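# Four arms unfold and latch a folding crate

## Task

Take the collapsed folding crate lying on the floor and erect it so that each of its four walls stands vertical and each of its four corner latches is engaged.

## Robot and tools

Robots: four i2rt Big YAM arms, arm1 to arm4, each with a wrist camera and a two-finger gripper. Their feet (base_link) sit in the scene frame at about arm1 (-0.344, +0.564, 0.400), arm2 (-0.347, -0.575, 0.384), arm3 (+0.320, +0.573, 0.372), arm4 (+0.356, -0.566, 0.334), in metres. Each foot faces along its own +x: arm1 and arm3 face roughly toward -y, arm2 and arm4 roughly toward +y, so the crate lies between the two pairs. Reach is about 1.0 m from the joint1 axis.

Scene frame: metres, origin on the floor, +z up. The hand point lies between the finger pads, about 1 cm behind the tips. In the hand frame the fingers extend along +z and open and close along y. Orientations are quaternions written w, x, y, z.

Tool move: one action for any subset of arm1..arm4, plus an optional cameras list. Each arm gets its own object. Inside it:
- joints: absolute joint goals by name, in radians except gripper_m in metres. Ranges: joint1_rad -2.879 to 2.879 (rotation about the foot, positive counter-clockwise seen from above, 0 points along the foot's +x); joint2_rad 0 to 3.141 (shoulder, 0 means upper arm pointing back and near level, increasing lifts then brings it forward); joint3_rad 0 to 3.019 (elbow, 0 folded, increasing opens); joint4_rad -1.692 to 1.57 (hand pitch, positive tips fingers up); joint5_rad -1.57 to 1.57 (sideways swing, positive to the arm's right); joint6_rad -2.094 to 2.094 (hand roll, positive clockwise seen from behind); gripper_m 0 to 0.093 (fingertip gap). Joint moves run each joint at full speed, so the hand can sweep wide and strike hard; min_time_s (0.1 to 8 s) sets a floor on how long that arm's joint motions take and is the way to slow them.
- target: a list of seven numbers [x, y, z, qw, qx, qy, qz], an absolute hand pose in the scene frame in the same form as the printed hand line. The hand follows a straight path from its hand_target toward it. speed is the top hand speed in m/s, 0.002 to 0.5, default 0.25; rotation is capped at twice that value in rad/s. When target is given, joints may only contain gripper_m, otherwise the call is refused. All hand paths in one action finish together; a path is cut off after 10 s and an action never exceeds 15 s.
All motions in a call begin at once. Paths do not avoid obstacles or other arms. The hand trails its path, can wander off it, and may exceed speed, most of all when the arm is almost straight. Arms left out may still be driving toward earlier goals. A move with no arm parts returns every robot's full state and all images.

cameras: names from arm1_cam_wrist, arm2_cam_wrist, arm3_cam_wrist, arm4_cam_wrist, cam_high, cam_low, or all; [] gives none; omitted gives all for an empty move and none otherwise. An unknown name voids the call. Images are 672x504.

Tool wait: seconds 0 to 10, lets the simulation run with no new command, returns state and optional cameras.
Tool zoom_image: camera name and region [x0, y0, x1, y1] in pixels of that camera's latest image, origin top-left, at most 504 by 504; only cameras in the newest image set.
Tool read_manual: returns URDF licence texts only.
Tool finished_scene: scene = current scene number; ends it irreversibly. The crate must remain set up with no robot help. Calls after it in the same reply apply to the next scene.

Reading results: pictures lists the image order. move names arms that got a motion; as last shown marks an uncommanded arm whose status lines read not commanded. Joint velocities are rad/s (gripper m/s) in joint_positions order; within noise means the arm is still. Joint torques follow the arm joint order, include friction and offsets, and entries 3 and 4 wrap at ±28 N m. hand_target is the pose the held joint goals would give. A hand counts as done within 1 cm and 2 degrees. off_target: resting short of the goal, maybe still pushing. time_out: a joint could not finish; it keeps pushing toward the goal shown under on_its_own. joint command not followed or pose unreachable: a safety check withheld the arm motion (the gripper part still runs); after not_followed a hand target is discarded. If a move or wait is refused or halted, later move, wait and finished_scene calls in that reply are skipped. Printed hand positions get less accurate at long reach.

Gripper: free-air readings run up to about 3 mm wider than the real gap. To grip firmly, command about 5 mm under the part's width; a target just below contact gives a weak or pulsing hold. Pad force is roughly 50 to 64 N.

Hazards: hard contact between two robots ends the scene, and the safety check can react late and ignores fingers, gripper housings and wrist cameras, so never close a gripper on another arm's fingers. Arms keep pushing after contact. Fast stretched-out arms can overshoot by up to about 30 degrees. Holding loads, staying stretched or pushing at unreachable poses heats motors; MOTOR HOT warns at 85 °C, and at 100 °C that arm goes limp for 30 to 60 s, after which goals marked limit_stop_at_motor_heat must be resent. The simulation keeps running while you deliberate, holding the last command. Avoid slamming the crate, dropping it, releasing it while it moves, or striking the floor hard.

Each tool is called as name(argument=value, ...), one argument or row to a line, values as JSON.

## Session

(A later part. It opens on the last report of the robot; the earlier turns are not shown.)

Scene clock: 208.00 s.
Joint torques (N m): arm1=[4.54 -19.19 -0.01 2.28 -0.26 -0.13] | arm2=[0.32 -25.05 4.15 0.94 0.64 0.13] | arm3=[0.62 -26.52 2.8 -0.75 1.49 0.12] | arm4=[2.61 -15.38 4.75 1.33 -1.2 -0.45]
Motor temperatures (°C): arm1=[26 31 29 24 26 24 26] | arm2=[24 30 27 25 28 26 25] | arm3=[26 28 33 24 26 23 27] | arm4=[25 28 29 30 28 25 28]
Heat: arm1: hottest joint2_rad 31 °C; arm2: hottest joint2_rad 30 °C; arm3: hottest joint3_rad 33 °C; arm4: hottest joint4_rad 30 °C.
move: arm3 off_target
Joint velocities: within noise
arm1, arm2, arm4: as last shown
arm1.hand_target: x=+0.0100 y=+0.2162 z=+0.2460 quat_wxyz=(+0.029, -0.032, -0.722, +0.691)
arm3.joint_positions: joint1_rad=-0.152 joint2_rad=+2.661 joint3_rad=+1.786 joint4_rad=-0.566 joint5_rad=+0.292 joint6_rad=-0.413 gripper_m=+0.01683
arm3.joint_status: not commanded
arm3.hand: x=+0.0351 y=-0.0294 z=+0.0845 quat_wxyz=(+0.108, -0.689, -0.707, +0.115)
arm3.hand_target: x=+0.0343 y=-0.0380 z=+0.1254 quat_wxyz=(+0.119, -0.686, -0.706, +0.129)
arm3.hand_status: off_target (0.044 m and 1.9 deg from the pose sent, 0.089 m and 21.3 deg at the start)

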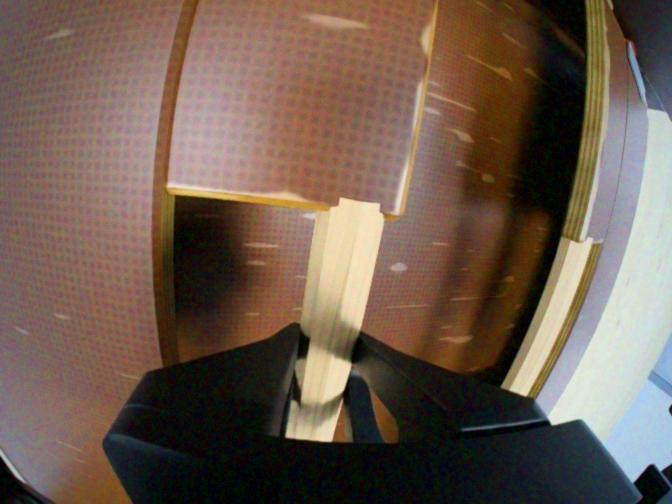

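move(
  arm3={"target": [0.088, -0.037, 0.211, -0.2446, 0.6514, 0.6725, -0.2525], "speed": 0.18},
  arm2={"target": [-0.092, 0.001, 0.155, -0.0638, 0.7290, -0.6789, 0.0594], "speed": 0.18, "joints": {"gripper_m": 0.05}},
  cameras=["arm2_cam_wrist", "arm3_cam_wrist", "cam_low"],
)

Scene clock: 213.03 s.
Joint torques (N m): arm1=[2.02 -18.96 0.57 1.98 -0.57 -0.17] | arm2=[-0.15 -22.59 7.05 0.06 -0.05 -0.09] | arm3=[2.96 -27.63 2.26 -1.5 1.91 0.08] | arm4=[2.55 -15.38 4.64 1.14 -1.25 -0.44]
Motor temperatures (°C): arm1=[26 31 29 24 26 24 26] | arm2=[24 30 27 25 28 26 25] | arm3=[26 29 32 24 27 23 27] | arm4=[25 28 29 30 28 25 28]
Heat: arm1: hottest joint2_rad 31 °C; arm2: hottest joint2_rad 30 °C; arm3: hottest joint3_rad 32 °C; arm4: hottest joint4_rad 30 °C.
move: arm2 off_target; arm3 off_target
Joint velocities: within noise
arm1.joint_positions: joint1_rad=+0.925 joint2_rad=+2.673 joint3_rad=+0.937 joint4_rad=+1.568 joint5_rad=+1.236 joint6_rad=-1.394 gripper_m=+0.01692
arm1.joint_status: not commanded
arm1.hand: x=-0.0086 y=+0.2126 z=+0.2423 quat_wxyz=(+0.040, -0.052, -0.722, +0.689)
arm1.hand_target: x=+0.0100 y=+0.2168 z=+0.2461 quat_wxyz=(+0.029, -0.032, -0.722, +0.691)
arm1.hand_status: not commanded
arm2.joint_positions: joint1_rad=-0.240 joint2_rad=+2.476 joint3_rad=+1.582 joint4_rad=-0.614 joint5_rad=+0.155 joint6_rad=-0.440 gripper_m=+0.04987
arm2.joint_status: all done
arm2.hand: x=-0.0949 y=-0.0119 z=+0.1520 quat_wxyz=(-0.058, +0.725, -0.683, +0.061)
arm2.hand_target: x=-0.0906 y=-0.0005 z=+0.1546 quat_wxyz=(-0.064, +0.728, -0.681, +0.057)
arm2.hand_status: off_target (0.014 m and 1.0 deg from the pose sent, 0.053 m and 34.2 deg at the start)
arm3.joint_positions: joint1_rad=-0.029 joint2_rad=+2.536 joint3_rad=+1.613 joint4_rad=-0.466 joint5_rad=+0.660 joint6_rad=-0.296 gripper_m=+0.01683
arm3.joint_status: not commanded
arm3.hand: x=+0.0620 y=-0.0219 z=+0.1481 quat_wxyz=(+0.238, -0.670, -0.663, +0.233)
arm3.hand_target: x=+0.0822 y=-0.0385 z=+0.2054 quat_wxyz=(+0.244, -0.653, -0.670, +0.254)
arm3.hand_status: off_target (0.070 m and 3.4 deg from the pose sent, 0.137 m and 23.1 deg at the start)
arm4.joint_positions: joint1_rad=+0.899 joint2_rad=+2.507 joint3_rad=+0.902 joint4_rad=+1.552 joint5_rad=+1.161 joint6_rad=-1.506 gripper_m=+0.01680
arm4.joint_status: not commanded
arm4.hand: x=-0.0170 y=-0.2007 z=+0.2452 quat_wxyz=(-0.699, +0.714, -0.026, +0.013)
arm4.hand_target: x=-0.0380 y=-0.1987 z=+0.2435 quat_wxyz=(-0.702, +0.712, +0.003, +0.011)
arm4.hand_status: not commanded

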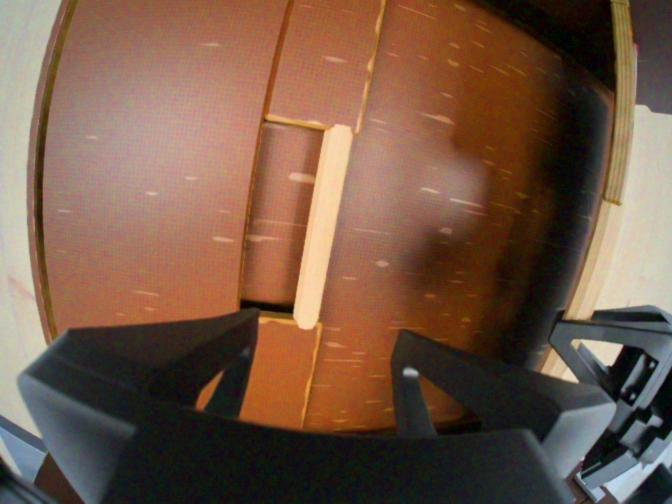

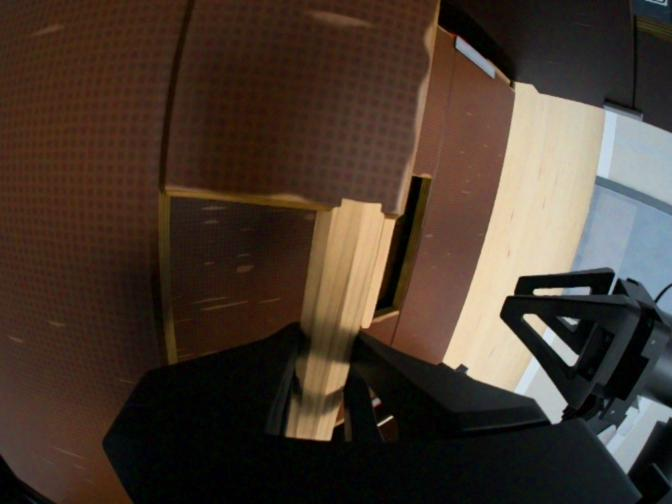

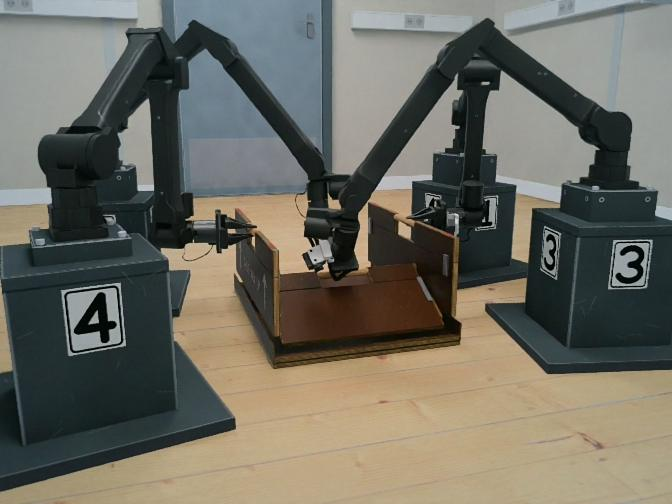

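zoom_image(
  camera="cam_low",
  region=[220, 170, 480, 380],
)

Scaled by 1.938 from the camera's image (finer frame: 960x720).

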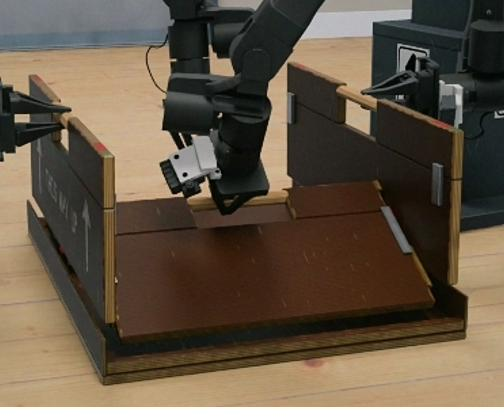

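move(
  cameras=["cam_high", "cam_low", "arm2_cam_wrist"],
)

zoom_image(
  camera="cam_high",
  region=[230, 190, 440, 400],
)

zoom_image(
  camera="arm2_cam_wrist",
  region=[0, 0, 504, 400],
)

Scene clock: 228.40 s.
Joint torques (N m): arm1=[1.85 -19.08 0.47 2.06 -0.69 -0.17] | arm2=[-0.15 -22.48 7.06 0.06 -0.05 -0.11] | arm3=[2.9 -27.75 2.26 -1.44 1.88 0.07] | arm4=[2.55 -15.33 4.66 1.16 -1.25 -0.44]
Motor temperatures (°C): arm1=[26 31 29 24 26 24 26] | arm2=[24 29 27 24 27 26 25] | arm3=[26 29 31 24 29 23 28] | arm4=[25 28 29 30 29 25 28]
Heat: arm1: hottest joint2_rad 31 °C; arm2: hottest joint2_rad 29 °C; arm3: hottest joint3_rad 31 °C; arm4: hottest joint4_rad 30 °C.
Joint velocities: within noise
arm1.joint_positions: joint1_rad=+0.925 joint2_rad=+2.673 joint3_rad=+0.937 joint4_rad=+1.568 joint5_rad=+1.236 joint6_rad=-1.394 gripper_m=+0.01692
arm1.joint_status: not commanded
arm1.hand: x=-0.0086 y=+0.2126 z=+0.2423 quat_wxyz=(+0.040, -0.052, -0.722, +0.689) (m; scene frame)
arm1.hand_target: x=+0.0100 y=+0.2168 z=+0.2461 quat_wxyz=(+0.029, -0.032, -0.722, +0.691) (m; scene frame)
arm1.hand_status: not commanded
arm2.joint_positions: joint1_rad=-0.233 joint2_rad=+2.476 joint3_rad=+1.582 joint4_rad=-0.614 joint5_rad=+0.155 joint6_rad=-0.440 gripper_m=+0.04987
arm2.joint_status: all done
arm2.hand: x=-0.0983 y=-0.0103 z=+0.1520 quat_wxyz=(-0.058, +0.727, -0.681, +0.061) (m; scene frame)
arm2.hand_target: x=-0.0941 y=+0.0011 z=+0.1546 quat_wxyz=(-0.064, +0.730, -0.678, +0.057) (m; scene frame)
arm2.hand_status: off_target (0.013 m and 0.7 deg from the pose sent, 0.053 m and 34.2 deg at the start)
arm3.joint_positions: joint1_rad=-0.029 joint2_rad=+2.536 joint3_rad=+1.613 joint4_rad=-0.466 joint5_rad=+0.660 joint6_rad=-0.296 gripper_m=+0.01683
arm3.joint_status: not commanded
arm3.hand: x=+0.0620 y=-0.0219 z=+0.1481 quat_wxyz=(+0.238, -0.670, -0.663, +0.233) (m; scene frame)
arm3.hand_target: x=+0.0822 y=-0.0385 z=+0.2054 quat_wxyz=(+0.244, -0.653, -0.670, +0.254) (m; scene frame)
arm3.hand_status: off_target (0.070 m and 3.4 deg from the pose sent, 0.137 m and 23.1 deg at the start)
arm4.joint_positions: joint1_rad=+0.899 joint2_rad=+2.507 joint3_rad=+0.902 joint4_rad=+1.552 joint5_rad=+1.161 joint6_rad=-1.506 gripper_m=+0.01680
arm4.joint_status: not commanded
arm4.hand: x=-0.0170 y=-0.2007 z=+0.2452 quat_wxyz=(-0.699, +0.714, -0.026, +0.013) (m; scene frame)
arm4.hand_target: x=-0.0380 y=-0.1987 z=+0.2435 quat_wxyz=(-0.702, +0.712, +0.003, +0.011) (m; scene frame)
arm4.hand_status: not commanded
pictures: arm2_cam_wrist, cam_high, cam_low

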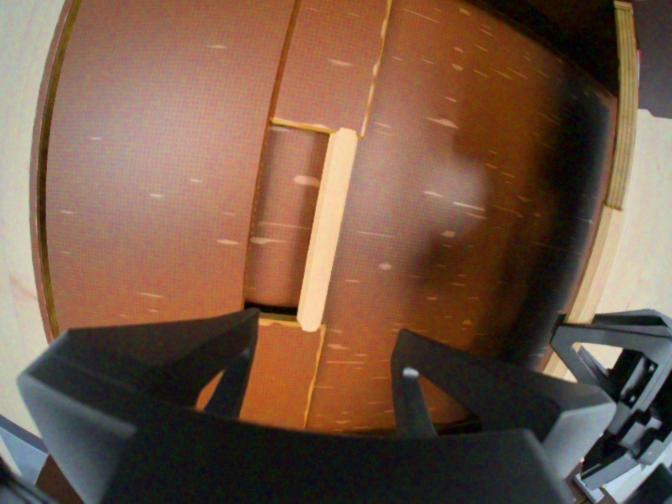

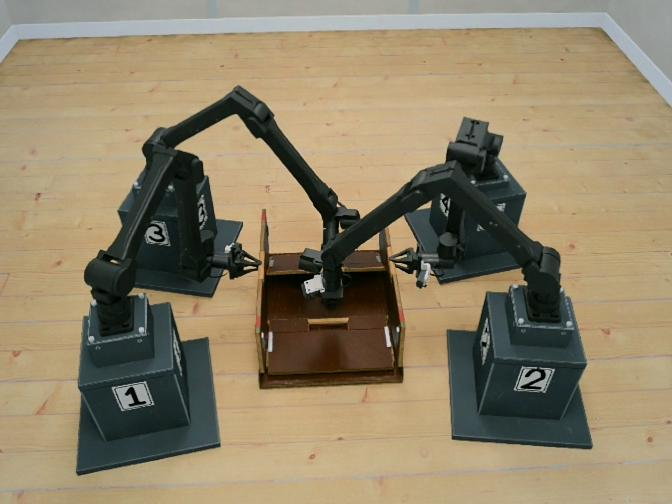

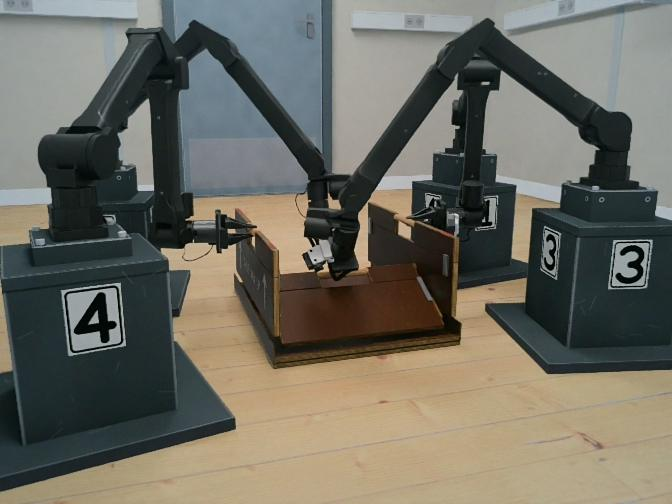

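Scaled by 2.400 from the camera's image (finer frame: 960x720).

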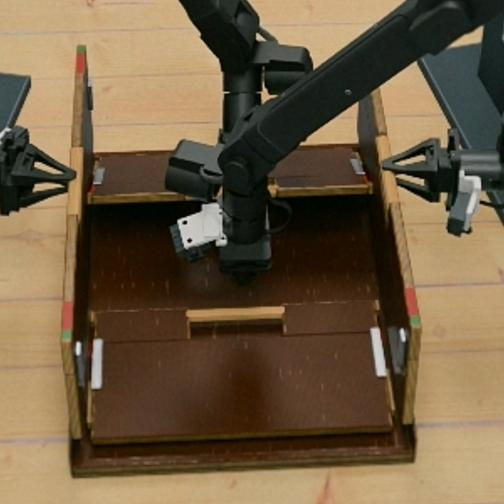

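Scaled by 1.000.

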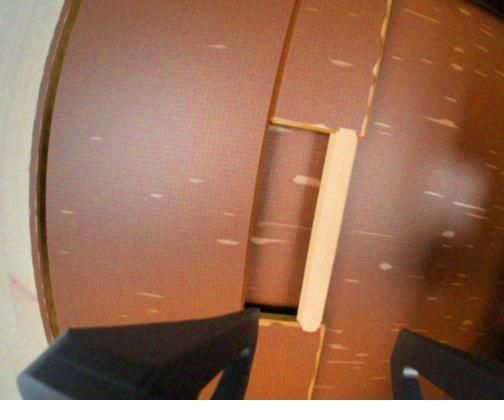

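move(
  arm3={"target": [0.168, -0.037, 0.262, -0.3473, 0.6019, 0.6214, -0.3587], "speed": 0.18},
  arm2={"target": [-0.073, 0.012, 0.034, 0, 0.7335, -0.6797, 0], "speed": 0.18},
  cameras=["arm2_cam_wrist", "arm3_cam_wrist", "cam_low"],
)

Scene clock: 235.53 s.
Joint torques (N m): arm1=[1.67 -18.73 0.62 1.83 -0.63 -0.17] | arm2=[0.38 -24.41 6.83 -0.06 -0.16 -0.14] | arm3=[5.25 -25.64 3.52 -2.25 1.13 0.11] | arm4=[2.37 -15.38 4.66 1.07 -1.39 -0.44]
Motor temperatures (°C): arm1=[26 31 29 24 26 24 26] | arm2=[24 29 27 24 27 26 25] | arm3=[26 29 31 24 30 23 28] | arm4=[25 28 29 30 29 25 28]
Heat: arm1: hottest joint2_rad 31 °C; arm2: hottest joint2_rad 29 °C; arm3: hottest joint3_rad 31 °C; arm4: hottest joint4_rad 30 °C.
move: arm2 off_target; arm3 off_target
Joint velocities: within noise
arm1.joint_positions: joint1_rad=+0.927 joint2_rad=+2.673 joint3_rad=+0.936 joint4_rad=+1.568 joint5_rad=+1.237 joint6_rad=-1.394 gripper_m=+0.01692
arm1.joint_status: not commanded
arm1.hand: x=-0.0089 y=+0.2134 z=+0.2422 quat_wxyz=(+0.041, -0.051, -0.722, +0.688)
arm1.hand_target: x=+0.0097 y=+0.2167 z=+0.2459 quat_wxyz=(+0.029, -0.032, -0.722, +0.691)
arm1.hand_status: not commanded
arm2.joint_positions: joint1_rad=-0.302 joint2_rad=+2.802 joint3_rad=+1.897 joint4_rad=-0.683 joint5_rad=+0.010 joint6_rad=-0.494 gripper_m=+0.04987
arm2.joint_status: not commanded
arm2.hand: x=-0.0755 y=-0.0027 z=+0.0289 quat_wxyz=(+0.006, +0.726, -0.687, +0.007)
arm2.hand_target: x=-0.0695 y=+0.0087 z=+0.0340 quat_wxyz=(-0.002, +0.729, -0.685, +0.003)
arm2.hand_status: off_target (0.016 m and 1.6 deg from the pose sent, 0.123 m and 9.7 deg at the start)
arm3.joint_positions: joint1_rad=+0.132 joint2_rad=+2.484 joint3_rad=+1.565 joint4_rad=-0.580 joint5_rad=+1.039 joint6_rad=-0.086 gripper_m=+0.01683
arm3.joint_status: not commanded
arm3.hand: x=+0.1203 y=-0.0185 z=+0.2136 quat_wxyz=(+0.358, -0.626, -0.602, +0.343)
arm3.hand_target: x=+0.1641 y=-0.0371 z=+0.2576 quat_wxyz=(+0.348, -0.601, -0.623, +0.360)
arm3.hand_status: off_target (0.070 m and 4.2 deg from the pose sent, 0.156 m and 21.3 deg at the start)
arm4.joint_positions: joint1_rad=+0.901 joint2_rad=+2.507 joint3_rad=+0.902 joint4_rad=+1.554 joint5_rad=+1.166 joint6_rad=-1.506 gripper_m=+0.01680
arm4.joint_status: not commanded
arm4.hand: x=-0.0168 y=-0.2014 z=+0.2455 quat_wxyz=(-0.700, +0.714, -0.027, +0.014)
arm4.hand_target: x=-0.0377 y=-0.1986 z=+0.2436 quat_wxyz=(-0.702, +0.712, +0.003, +0.011)
arm4.hand_status: not commanded

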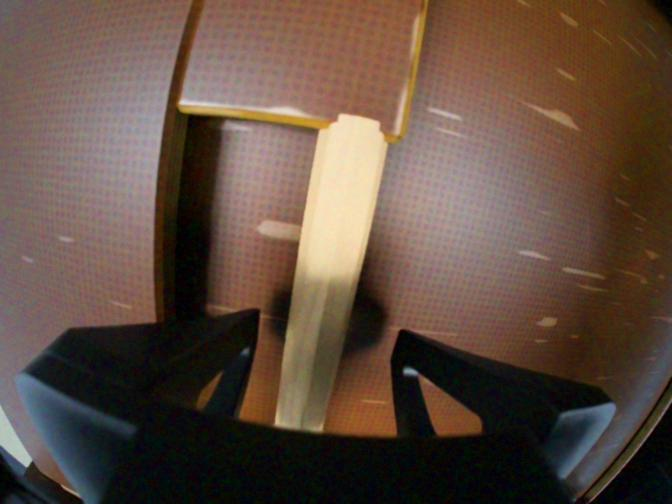

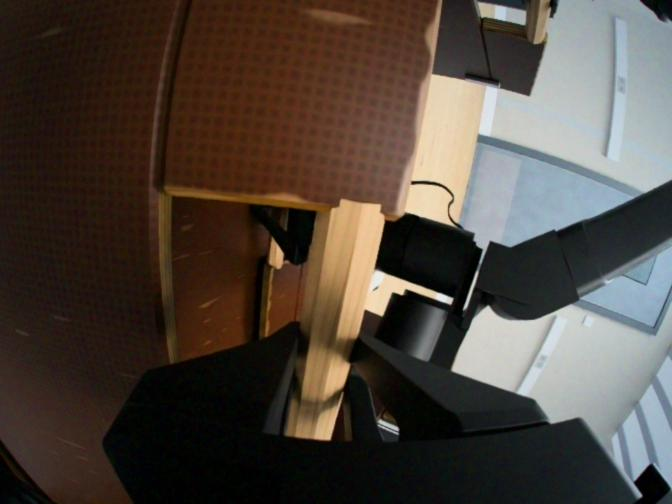

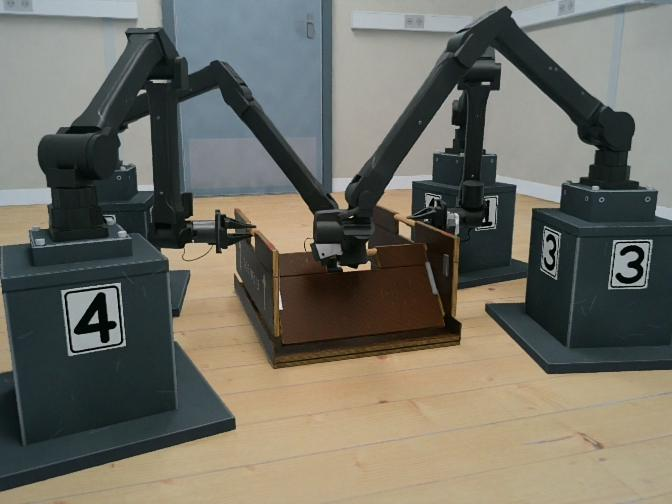

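move(
  arm2={"joints": {"gripper_m": 0.002}},
  arm3={"target": [0.243, -0.035, 0.272, -0.4471, 0.5329, 0.5502, -0.4617], "speed": 0.15},
  cameras=["arm2_cam_wrist", "arm3_cam_wrist", "cam_low", "cam_high"],
)

zoom_image(
  camera="cam_low",
  region=[220, 170, 480, 380],
)

zoom_image(
  camera="cam_high",
  region=[230, 190, 440, 400],
)

Scene clock: 240.80 s.
Joint torques (N m): arm1=[1.85 -19.43 0.72 1.91 -0.67 -0.11] | arm2=[-0.26 -24.53 6.8 -0.02 -0.01 -0.14] | arm3=[5.77 -22.48 5.98 -3.26 0.96 0.11] | arm4=[2.37 -15.38 4.66 1.07 -1.42 -0.44]
Motor temperatures (°C): arm1=[26 31 29 24 26 24 26] | arm2=[24 30 27 24 27 26 25] | arm3=[26 30 30 24 29 23 28] | arm4=[25 28 29 30 29 25 28]
Heat: arm1: hottest joint2_rad 31 °C; arm2: hottest joint2_rad 30 °C; arm3: hottest joint2_rad 30 °C; arm4: hottest joint4_rad 30 °C.
move: arm2 off_target; arm3 off_target
Joint velocities: within noise
arm1: as last shown
arm1.hand_target: x=+0.0096 y=+0.2165 z=+0.2459 quat_wxyz=(+0.030, -0.032, -0.722, +0.691)
arm2.joint_positions: joint1_rad=-0.296 joint2_rad=+2.802 joint3_rad=+1.898 joint4_rad=-0.686 joint5_rad=-0.001 joint6_rad=-0.492 gripper_m=+0.01720
arm2.joint_status: gripper_m off_target (ended at +0.01723, target +0.00200)
arm2.hand: x=-0.0807 y=-0.0002 z=+0.0293 quat_wxyz=(+0.009, +0.728, -0.686, +0.003)
arm2.hand_target: x=-0.0740 y=+0.0114 z=+0.0343 quat_wxyz=(-0.001, +0.730, -0.683, +0.000)
arm2.hand_status: not commanded
arm3.joint_positions: joint1_rad=+0.287 joint2_rad=+2.622 joint3_rad=+1.776 joint4_rad=-1.271 joint5_rad=+1.355 joint6_rad=+0.578 gripper_m=+0.01683
arm3.joint_status: not commanded
arm3.hand: x=+0.1921 y=-0.0166 z=+0.2495 quat_wxyz=(+0.456, -0.561, -0.527, +0.446)
arm3.hand_target: x=+0.2409 y=-0.0343 z=+0.2711 quat_wxyz=(+0.444, -0.532, -0.552, +0.463)
arm3.hand_status: off_target (0.059 m and 4.7 deg from the pose sent, 0.137 m and 21.0 deg at the start)
arm4.joint_positions: joint1_rad=+0.902 joint2_rad=+2.507 joint3_rad=+0.902 joint4_rad=+1.554 joint5_rad=+1.168 joint6_rad=-1.506 gripper_m=+0.01680
arm4.joint_status: not commanded
arm4.hand: x=-0.0171 y=-0.2019 z=+0.2455 quat_wxyz=(-0.700, +0.714, -0.027, +0.014)
arm4.hand_target: x=-0.0382 y=-0.1992 z=+0.2436 quat_wxyz=(-0.702, +0.712, +0.003, +0.011)
arm4.hand_status: not commanded
pictures: arm2_cam_wrist, arm3_cam_wrist, cam_high, cam_low

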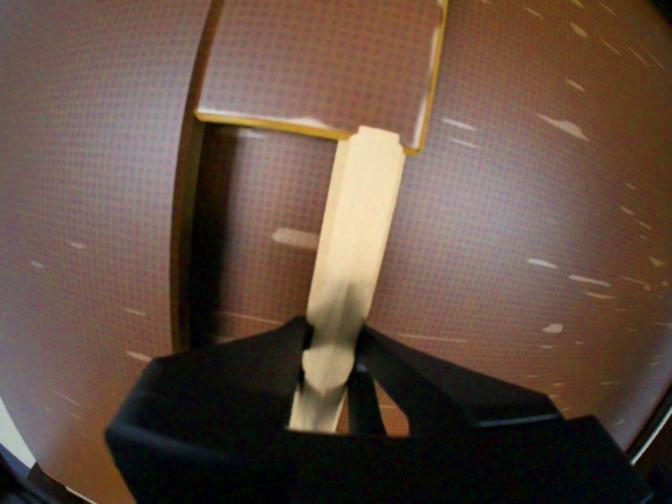

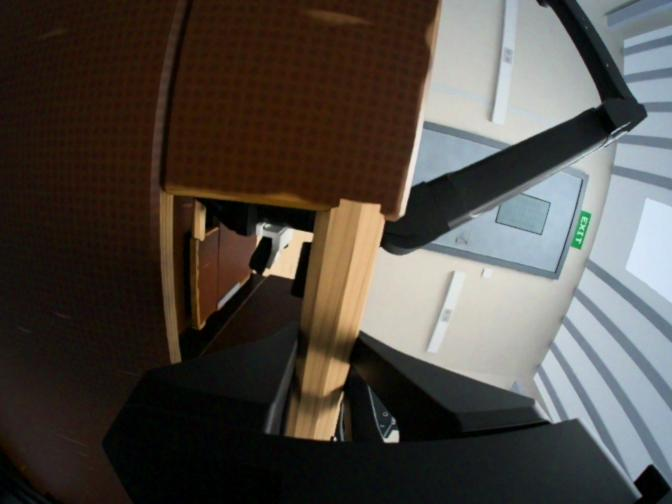

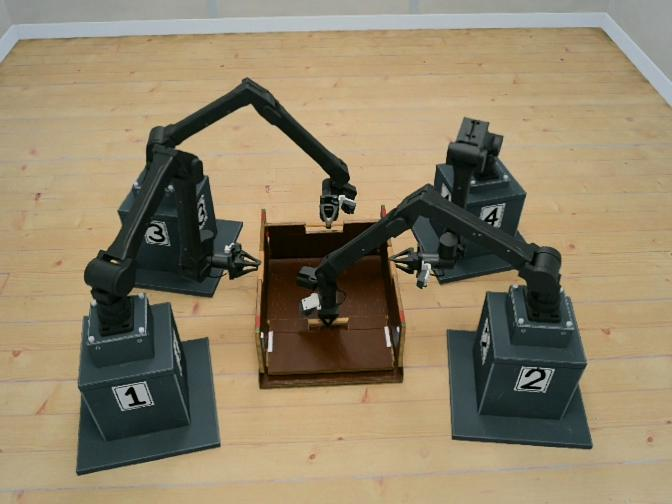

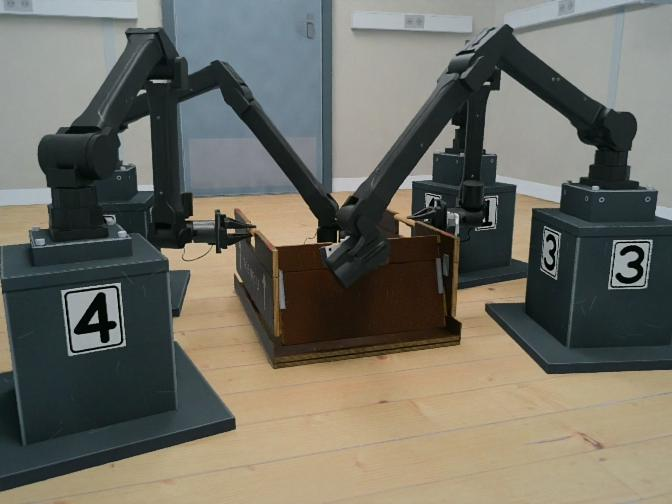

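Scaled by 1.938 from the camera's image (finer frame: 960x720).

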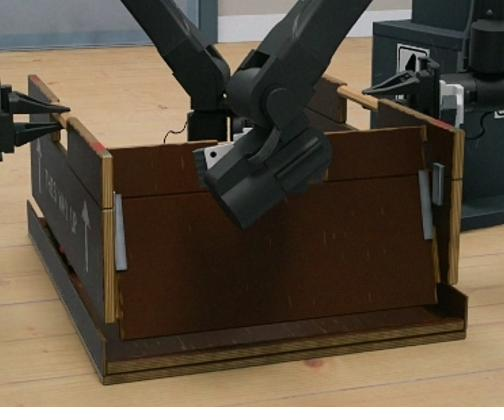

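Scaled by 2.400 from the camera's image (finer frame: 960x720).

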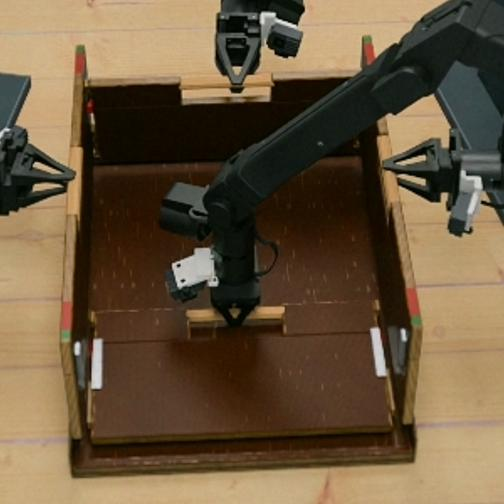

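move(
  arm2={"target": [-0.094, 0.012, 0.135, -0.1018, 0.7247, -0.6749, 0.0948], "speed": 0.18},
  arm3={"target": [0.278, -0.034, 0.270, -0.4832, 0.5004, 0.5167, -0.4990], "speed": 0.1},
)

move(
  arm2={"target": [-0.155, 0.013, 0.215, -0.2502, 0.6877, -0.6404, 0.2330], "speed": 0.18},
  cameras=["arm2_cam_wrist", "arm3_cam_wrist", "cam_low", "cam_high"],
)

zoom_image(
  camera="cam_low",
  region=[220, 170, 480, 380],
)

zoom_image(
  camera="cam_high",
  region=[230, 190, 440, 400],
)

Scene clock: 248.87 s.
Joint torques (N m): arm1=[1.67 -19.02 0.77 1.99 -0.71 -0.17] | arm2=[0.5 -28.63 3.79 -0.16 -0.09 -0.06] | arm3=[7.18 -21.54 5.81 -3.41 0.4 0.11] | arm4=[2.37 -15.38 4.64 1.07 -1.43 -0.44]
Motor temperatures (°C): arm1=[26 31 29 24 27 24 26] | arm2=[24 30 27 24 27 26 25] | arm3=[26 30 31 24 29 23 28] | arm4=[24 28 29 30 29 25 29]
Heat: arm1: hottest joint2_rad 31 °C; arm2: hottest joint2_rad 30 °C; arm3: hottest joint3_rad 31 °C; arm4: hottest joint4_rad 30 °C.
move: arm2 off_target; arm3 off_target
Joint velocities: within noise
arm1, arm4: as last shown
arm1.hand_target: x=+0.0096 y=+0.2165 z=+0.2459 quat_wxyz=(+0.029, -0.032, -0.722, +0.691)
arm2.joint_positions: joint1_rad=-0.207 joint2_rad=+2.599 joint3_rad=+1.653 joint4_rad=-0.533 joint5_rad=+0.267 joint6_rad=-0.420 gripper_m=+0.01720
arm2.joint_status: not commanded
arm2.hand: x=-0.0916 y=-0.0006 z=+0.1016 quat_wxyz=(-0.094, +0.722, -0.677, +0.105)
arm2.hand_target: x=-0.0914 y=+0.0139 z=+0.1340 quat_wxyz=(-0.108, +0.724, -0.675, +0.096)
arm2.hand_status: off_target (0.036 m and 1.5 deg from the pose sent, 0.107 m and 16.6 deg at the start)
arm3.joint_positions: joint1_rad=+0.330 joint2_rad=+2.705 joint3_rad=+1.874 joint4_rad=-1.621 joint5_rad=+1.419 joint6_rad=+0.916 gripper_m=+0.01683
arm3.joint_status: not commanded
arm3.hand: x=+0.2148 y=-0.0162 z=+0.2544 quat_wxyz=(+0.469, -0.532, -0.516, +0.481)
arm3.hand_target: x=+0.2752 y=-0.0318 z=+0.2697 quat_wxyz=(+0.451, -0.502, -0.546, +0.497)
arm3.hand_status: off_target (0.067 m and 4.5 deg from the pose sent, 0.090 m and 9.8 deg at the start; a joint's target at an end of its range on 21 of 43 steps)
pictures: none

Scene clock: 250.63 s.
Joint torques (N m): arm1=[1.49 -19.02 0.51 1.85 -0.69 -0.18] | arm2=[1.03 -27.28 3.79 -0.21 0.19 0.08] | arm3=[7.41 -21.6 5.82 -3.22 0.41 0.05] | arm4=[2.32 -15.38 4.66 1.07 -1.43 -0.44]
Motor temperatures (°C): arm1=[26 31 29 24 27 24 26] | arm2=[24 31 27 24 27 26 25] | arm3=[26 30 30 24 28 23 28] | arm4=[24 28 28 30 29 25 29]
Heat: arm1: hottest joint2_rad 31 °C; arm2: hottest joint2_rad 31 °C; arm3: hottest joint2_rad 30 °C; arm4: hottest joint4_rad 30 °C.
move: arm2 off_target
Joint velocities: within noise
arm1, arm3, arm4: as last shown
arm2.joint_positions: joint1_rad=-0.025 joint2_rad=+2.443 joint3_rad=+1.466 joint4_rad=-0.449 joint5_rad=+0.685 joint6_rad=-0.280 gripper_m=+0.01720
arm2.joint_status: not commanded
arm2.hand: x=-0.1413 y=-0.0012 z=+0.1834 quat_wxyz=(-0.237, +0.687, -0.642, +0.246)
arm2.hand_target: x=-0.1482 y=+0.0111 z=+0.2139 quat_wxyz=(-0.249, +0.686, -0.642, +0.234)
arm2.hand_status: off_target (0.037 m and 2.1 deg from the pose sent, 0.131 m and 23.9 deg at the start)
pictures: arm2_cam_wrist, arm3_cam_wrist, cam_high, cam_low

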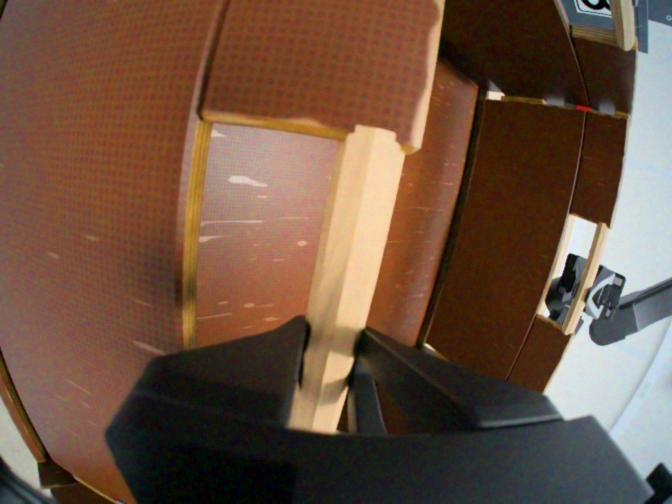

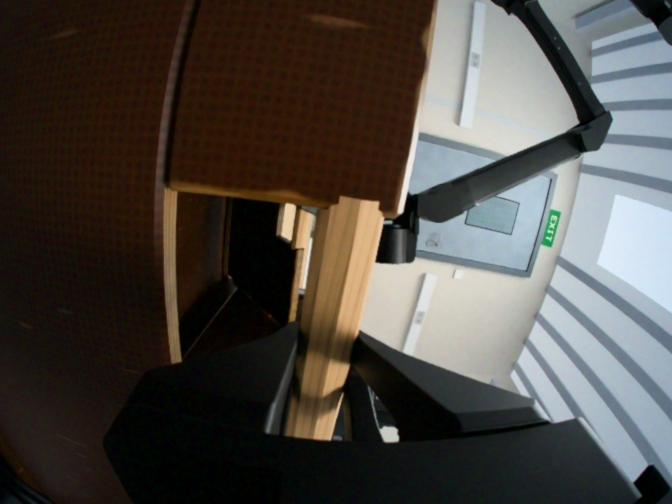

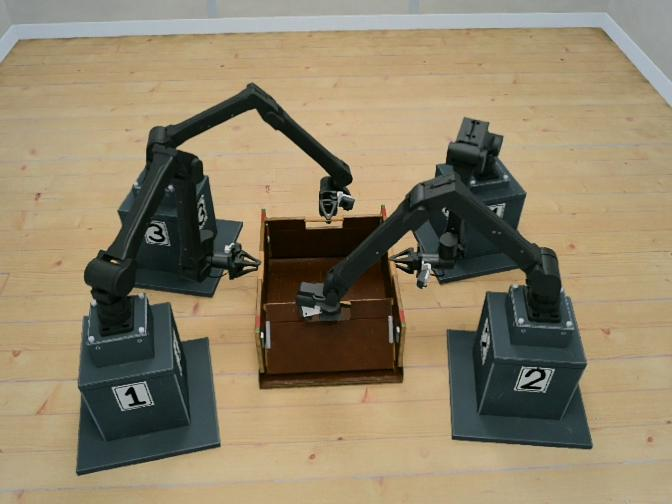

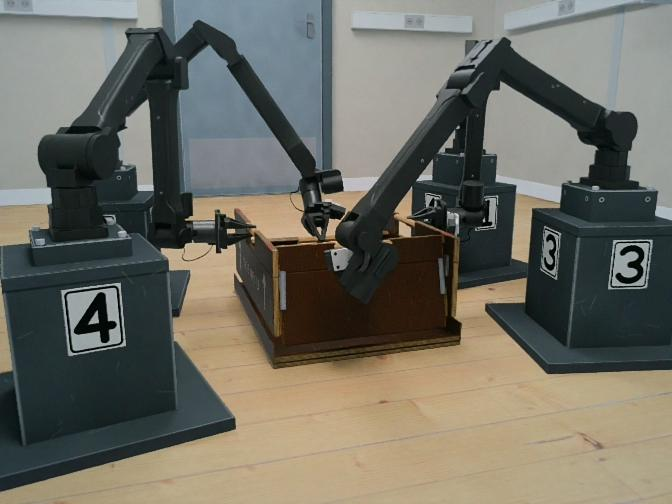

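Scaled by 1.938 from the camera's image (finer frame: 960x720).

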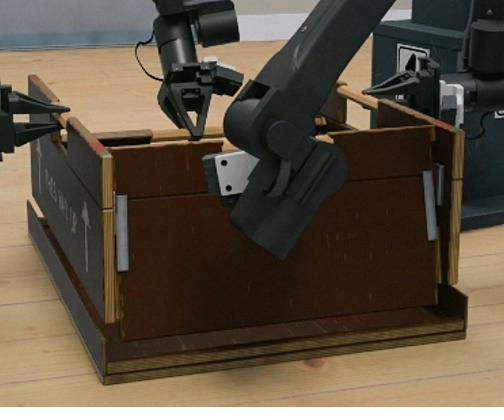

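Scaled by 2.400 from the camera's image (finer frame: 960x720).

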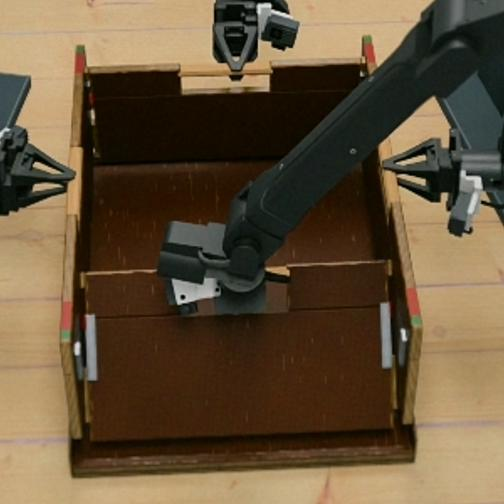

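move(
  arm2={"target": [-0.223, 0.009, 0.250, -0.3767, 0.6272, -0.5840, 0.3508], "speed": 0.18},
  arm3={"target": [0.300, -0.032, 0.269, -0.4832, 0.5004, 0.5167, -0.4990], "speed": 0.06},
)

move(
  arm2={"target": [-0.290, 0.004, 0.255, -0.4603, 0.5687, -0.5296, 0.4287], "speed": 0.15},
  cameras=["arm2_cam_wrist", "arm3_cam_wrist", "cam_low", "cam_high"],
)

zoom_image(
  camera="cam_low",
  region=[220, 170, 480, 380],
)

zoom_image(
  camera="cam_high",
  region=[230, 190, 440, 400],
)

Scene clock: 255.33 s.
Joint torques (N m): arm1=[1.32 -19.43 0.73 2 -0.66 -0.17] | arm2=[1.55 -23.94 5.24 -0.7 0.83 0.27] | arm3=[9.11 -22.07 5.49 -2.48 -0.12 -0.01] | arm4=[2.37 -15.33 4.64 1.09 -1.44 -0.44]
Motor temperatures (°C): arm1=[26 31 29 24 27 24 26] | arm2=[24 31 27 24 27 26 25] | arm3=[26 30 30 24 28 23 28] | arm4=[24 28 28 30 30 25 29]
Heat: arm1: hottest joint2_rad 31 °C; arm2: hottest joint2_rad 31 °C; arm3: hottest joint2_rad 30 °C; arm4: hottest joint4_rad 30 °C.
move: arm2 off_target; arm3 off_target
Joint velocities: within noise
arm1, arm4: as last shown
arm2.joint_positions: joint1_rad=+0.169 joint2_rad=+2.437 joint3_rad=+1.447 joint4_rad=-0.548 joint5_rad=+1.070 joint6_rad=-0.070 gripper_m=+0.01720
arm2.joint_status: not commanded
arm2.hand: x=-0.2119 y=-0.0011 z=+0.2319 quat_wxyz=(-0.364, +0.633, -0.582, +0.357)
arm2.hand_target: x=-0.2224 y=+0.0100 z=+0.2488 quat_wxyz=(-0.375, +0.630, -0.584, +0.349)
arm2.hand_status: off_target (0.024 m and 1.8 deg from the pose sent, 0.106 m and 22.1 deg at the start)
arm3.joint_positions: joint1_rad=+0.347 joint2_rad=+2.705 joint3_rad=+1.874 joint4_rad=-1.641 joint5_rad=+1.413 joint6_rad=+0.931 gripper_m=+0.01683
arm3.joint_status: not commanded
arm3.hand: x=+0.2247 y=-0.0159 z=+0.2553 quat_wxyz=(+0.467, -0.529, -0.520, +0.481)
arm3.hand_target: x=+0.2955 y=-0.0298 z=+0.2691 quat_wxyz=(+0.442, -0.500, -0.553, +0.499)
arm3.hand_status: off_target (0.078 m and 4.3 deg from the pose sent, 0.088 m and 4.5 deg at the start; a joint's target at an end of its range on 49 of 53 steps)
arm4.hand_target: x=-0.0383 y=-0.1992 z=+0.2436 quat_wxyz=(-0.702, +0.712, +0.004, +0.011)
pictures: none

Scene clock: 257.73 s.
Joint torques (N m): arm1=[1.03 -18.78 0.51 1.8 -0.67 -0.11] | arm2=[4.19 -23.3 4.48 -1.61 0.81 0.66] | arm3=[5.54 -21.42 5.56 -1.48 0.29 -0.21] | arm4=[2.32 -15.38 4.64 1.07 -1.45 -0.44]
Motor temperatures (°C): arm1=[26 31 28 24 27 24 26] | arm2=[24 31 27 24 27 26 25] | arm3=[26 30 30 24 28 23 28] | arm4=[24 28 28 30 30 25 29]
Heat: arm1: hottest joint2_rad 31 °C; arm2: hottest joint2_rad 31 °C; arm3: hottest joint2_rad 30 °C; arm4: hottest joint4_rad 30 °C.
move: arm2 off_target
Joint velocities: within noise
arm1, arm4: as last shown
arm2.joint_positions: joint1_rad=+0.285 joint2_rad=+2.595 joint3_rad=+1.671 joint4_rad=-1.140 joint5_rad=+1.321 joint6_rad=+0.471 gripper_m=+0.01720
arm2.joint_status: not commanded
arm2.hand: x=-0.2617 y=-0.0005 z=+0.2462 quat_wxyz=(-0.441, +0.569, -0.534, +0.444)
arm2.hand_target: x=-0.2890 y=+0.0040 z=+0.2548 quat_wxyz=(-0.460, +0.570, -0.529, +0.428)
arm2.hand_status: off_target (0.030 m and 2.8 deg from the pose sent, 0.082 m and 16.7 deg at the start)
arm3.joint_positions: joint1_rad=+0.388 joint2_rad=+2.703 joint3_rad=+1.874 joint4_rad=-1.666 joint5_rad=+1.395 joint6_rad=+0.948 gripper_m=+0.01683
arm3.joint_status: not commanded
arm3.hand: x=+0.2491 y=-0.0156 z=+0.2563 quat_wxyz=(+0.461, -0.522, -0.530, +0.483)
arm3.hand_target: x=+0.2962 y=-0.0288 z=+0.2681 quat_wxyz=(+0.442, -0.503, -0.553, +0.496)
arm3.hand_status: not commanded
pictures: arm2_cam_wrist, arm3_cam_wrist, cam_high, cam_low

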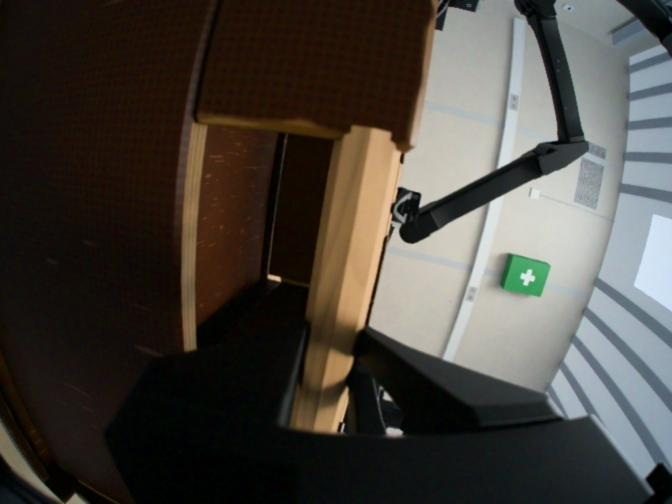

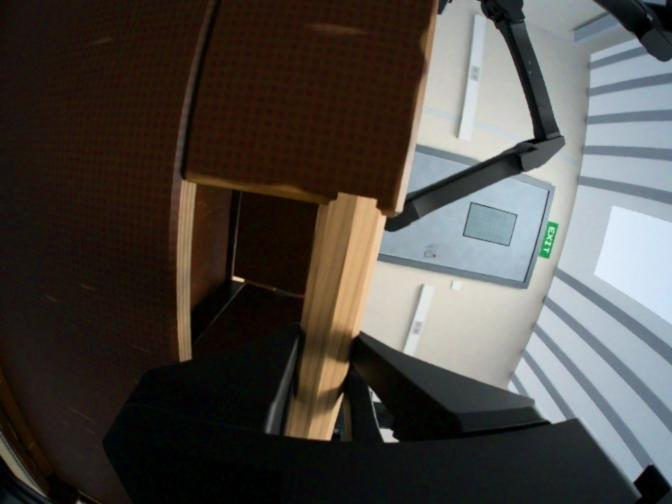

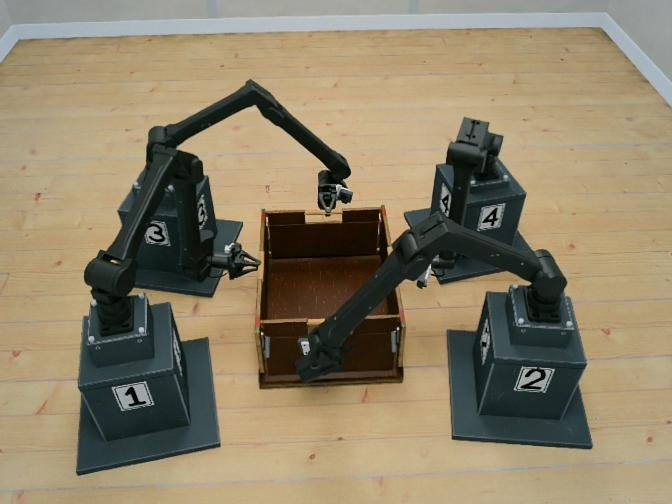

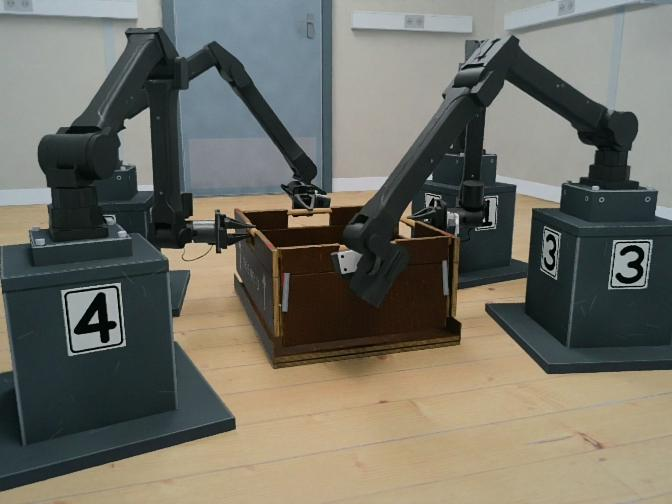

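Scaled by 1.938 from the camera's image (finer frame: 960x720).

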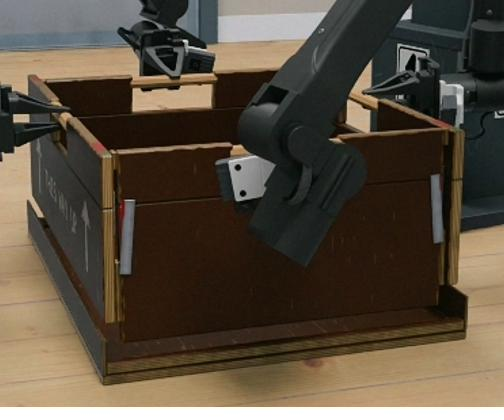

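Scaled by 2.400 from the camera's image (finer frame: 960x720).

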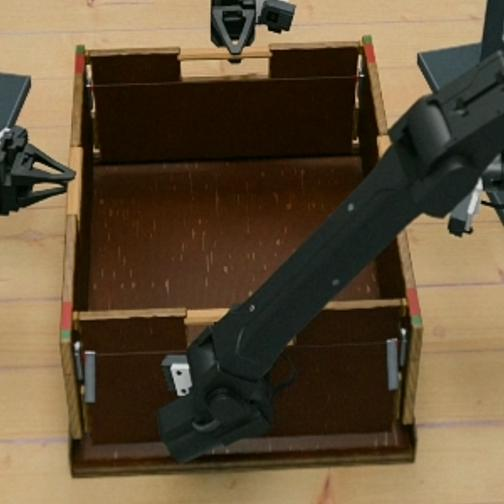

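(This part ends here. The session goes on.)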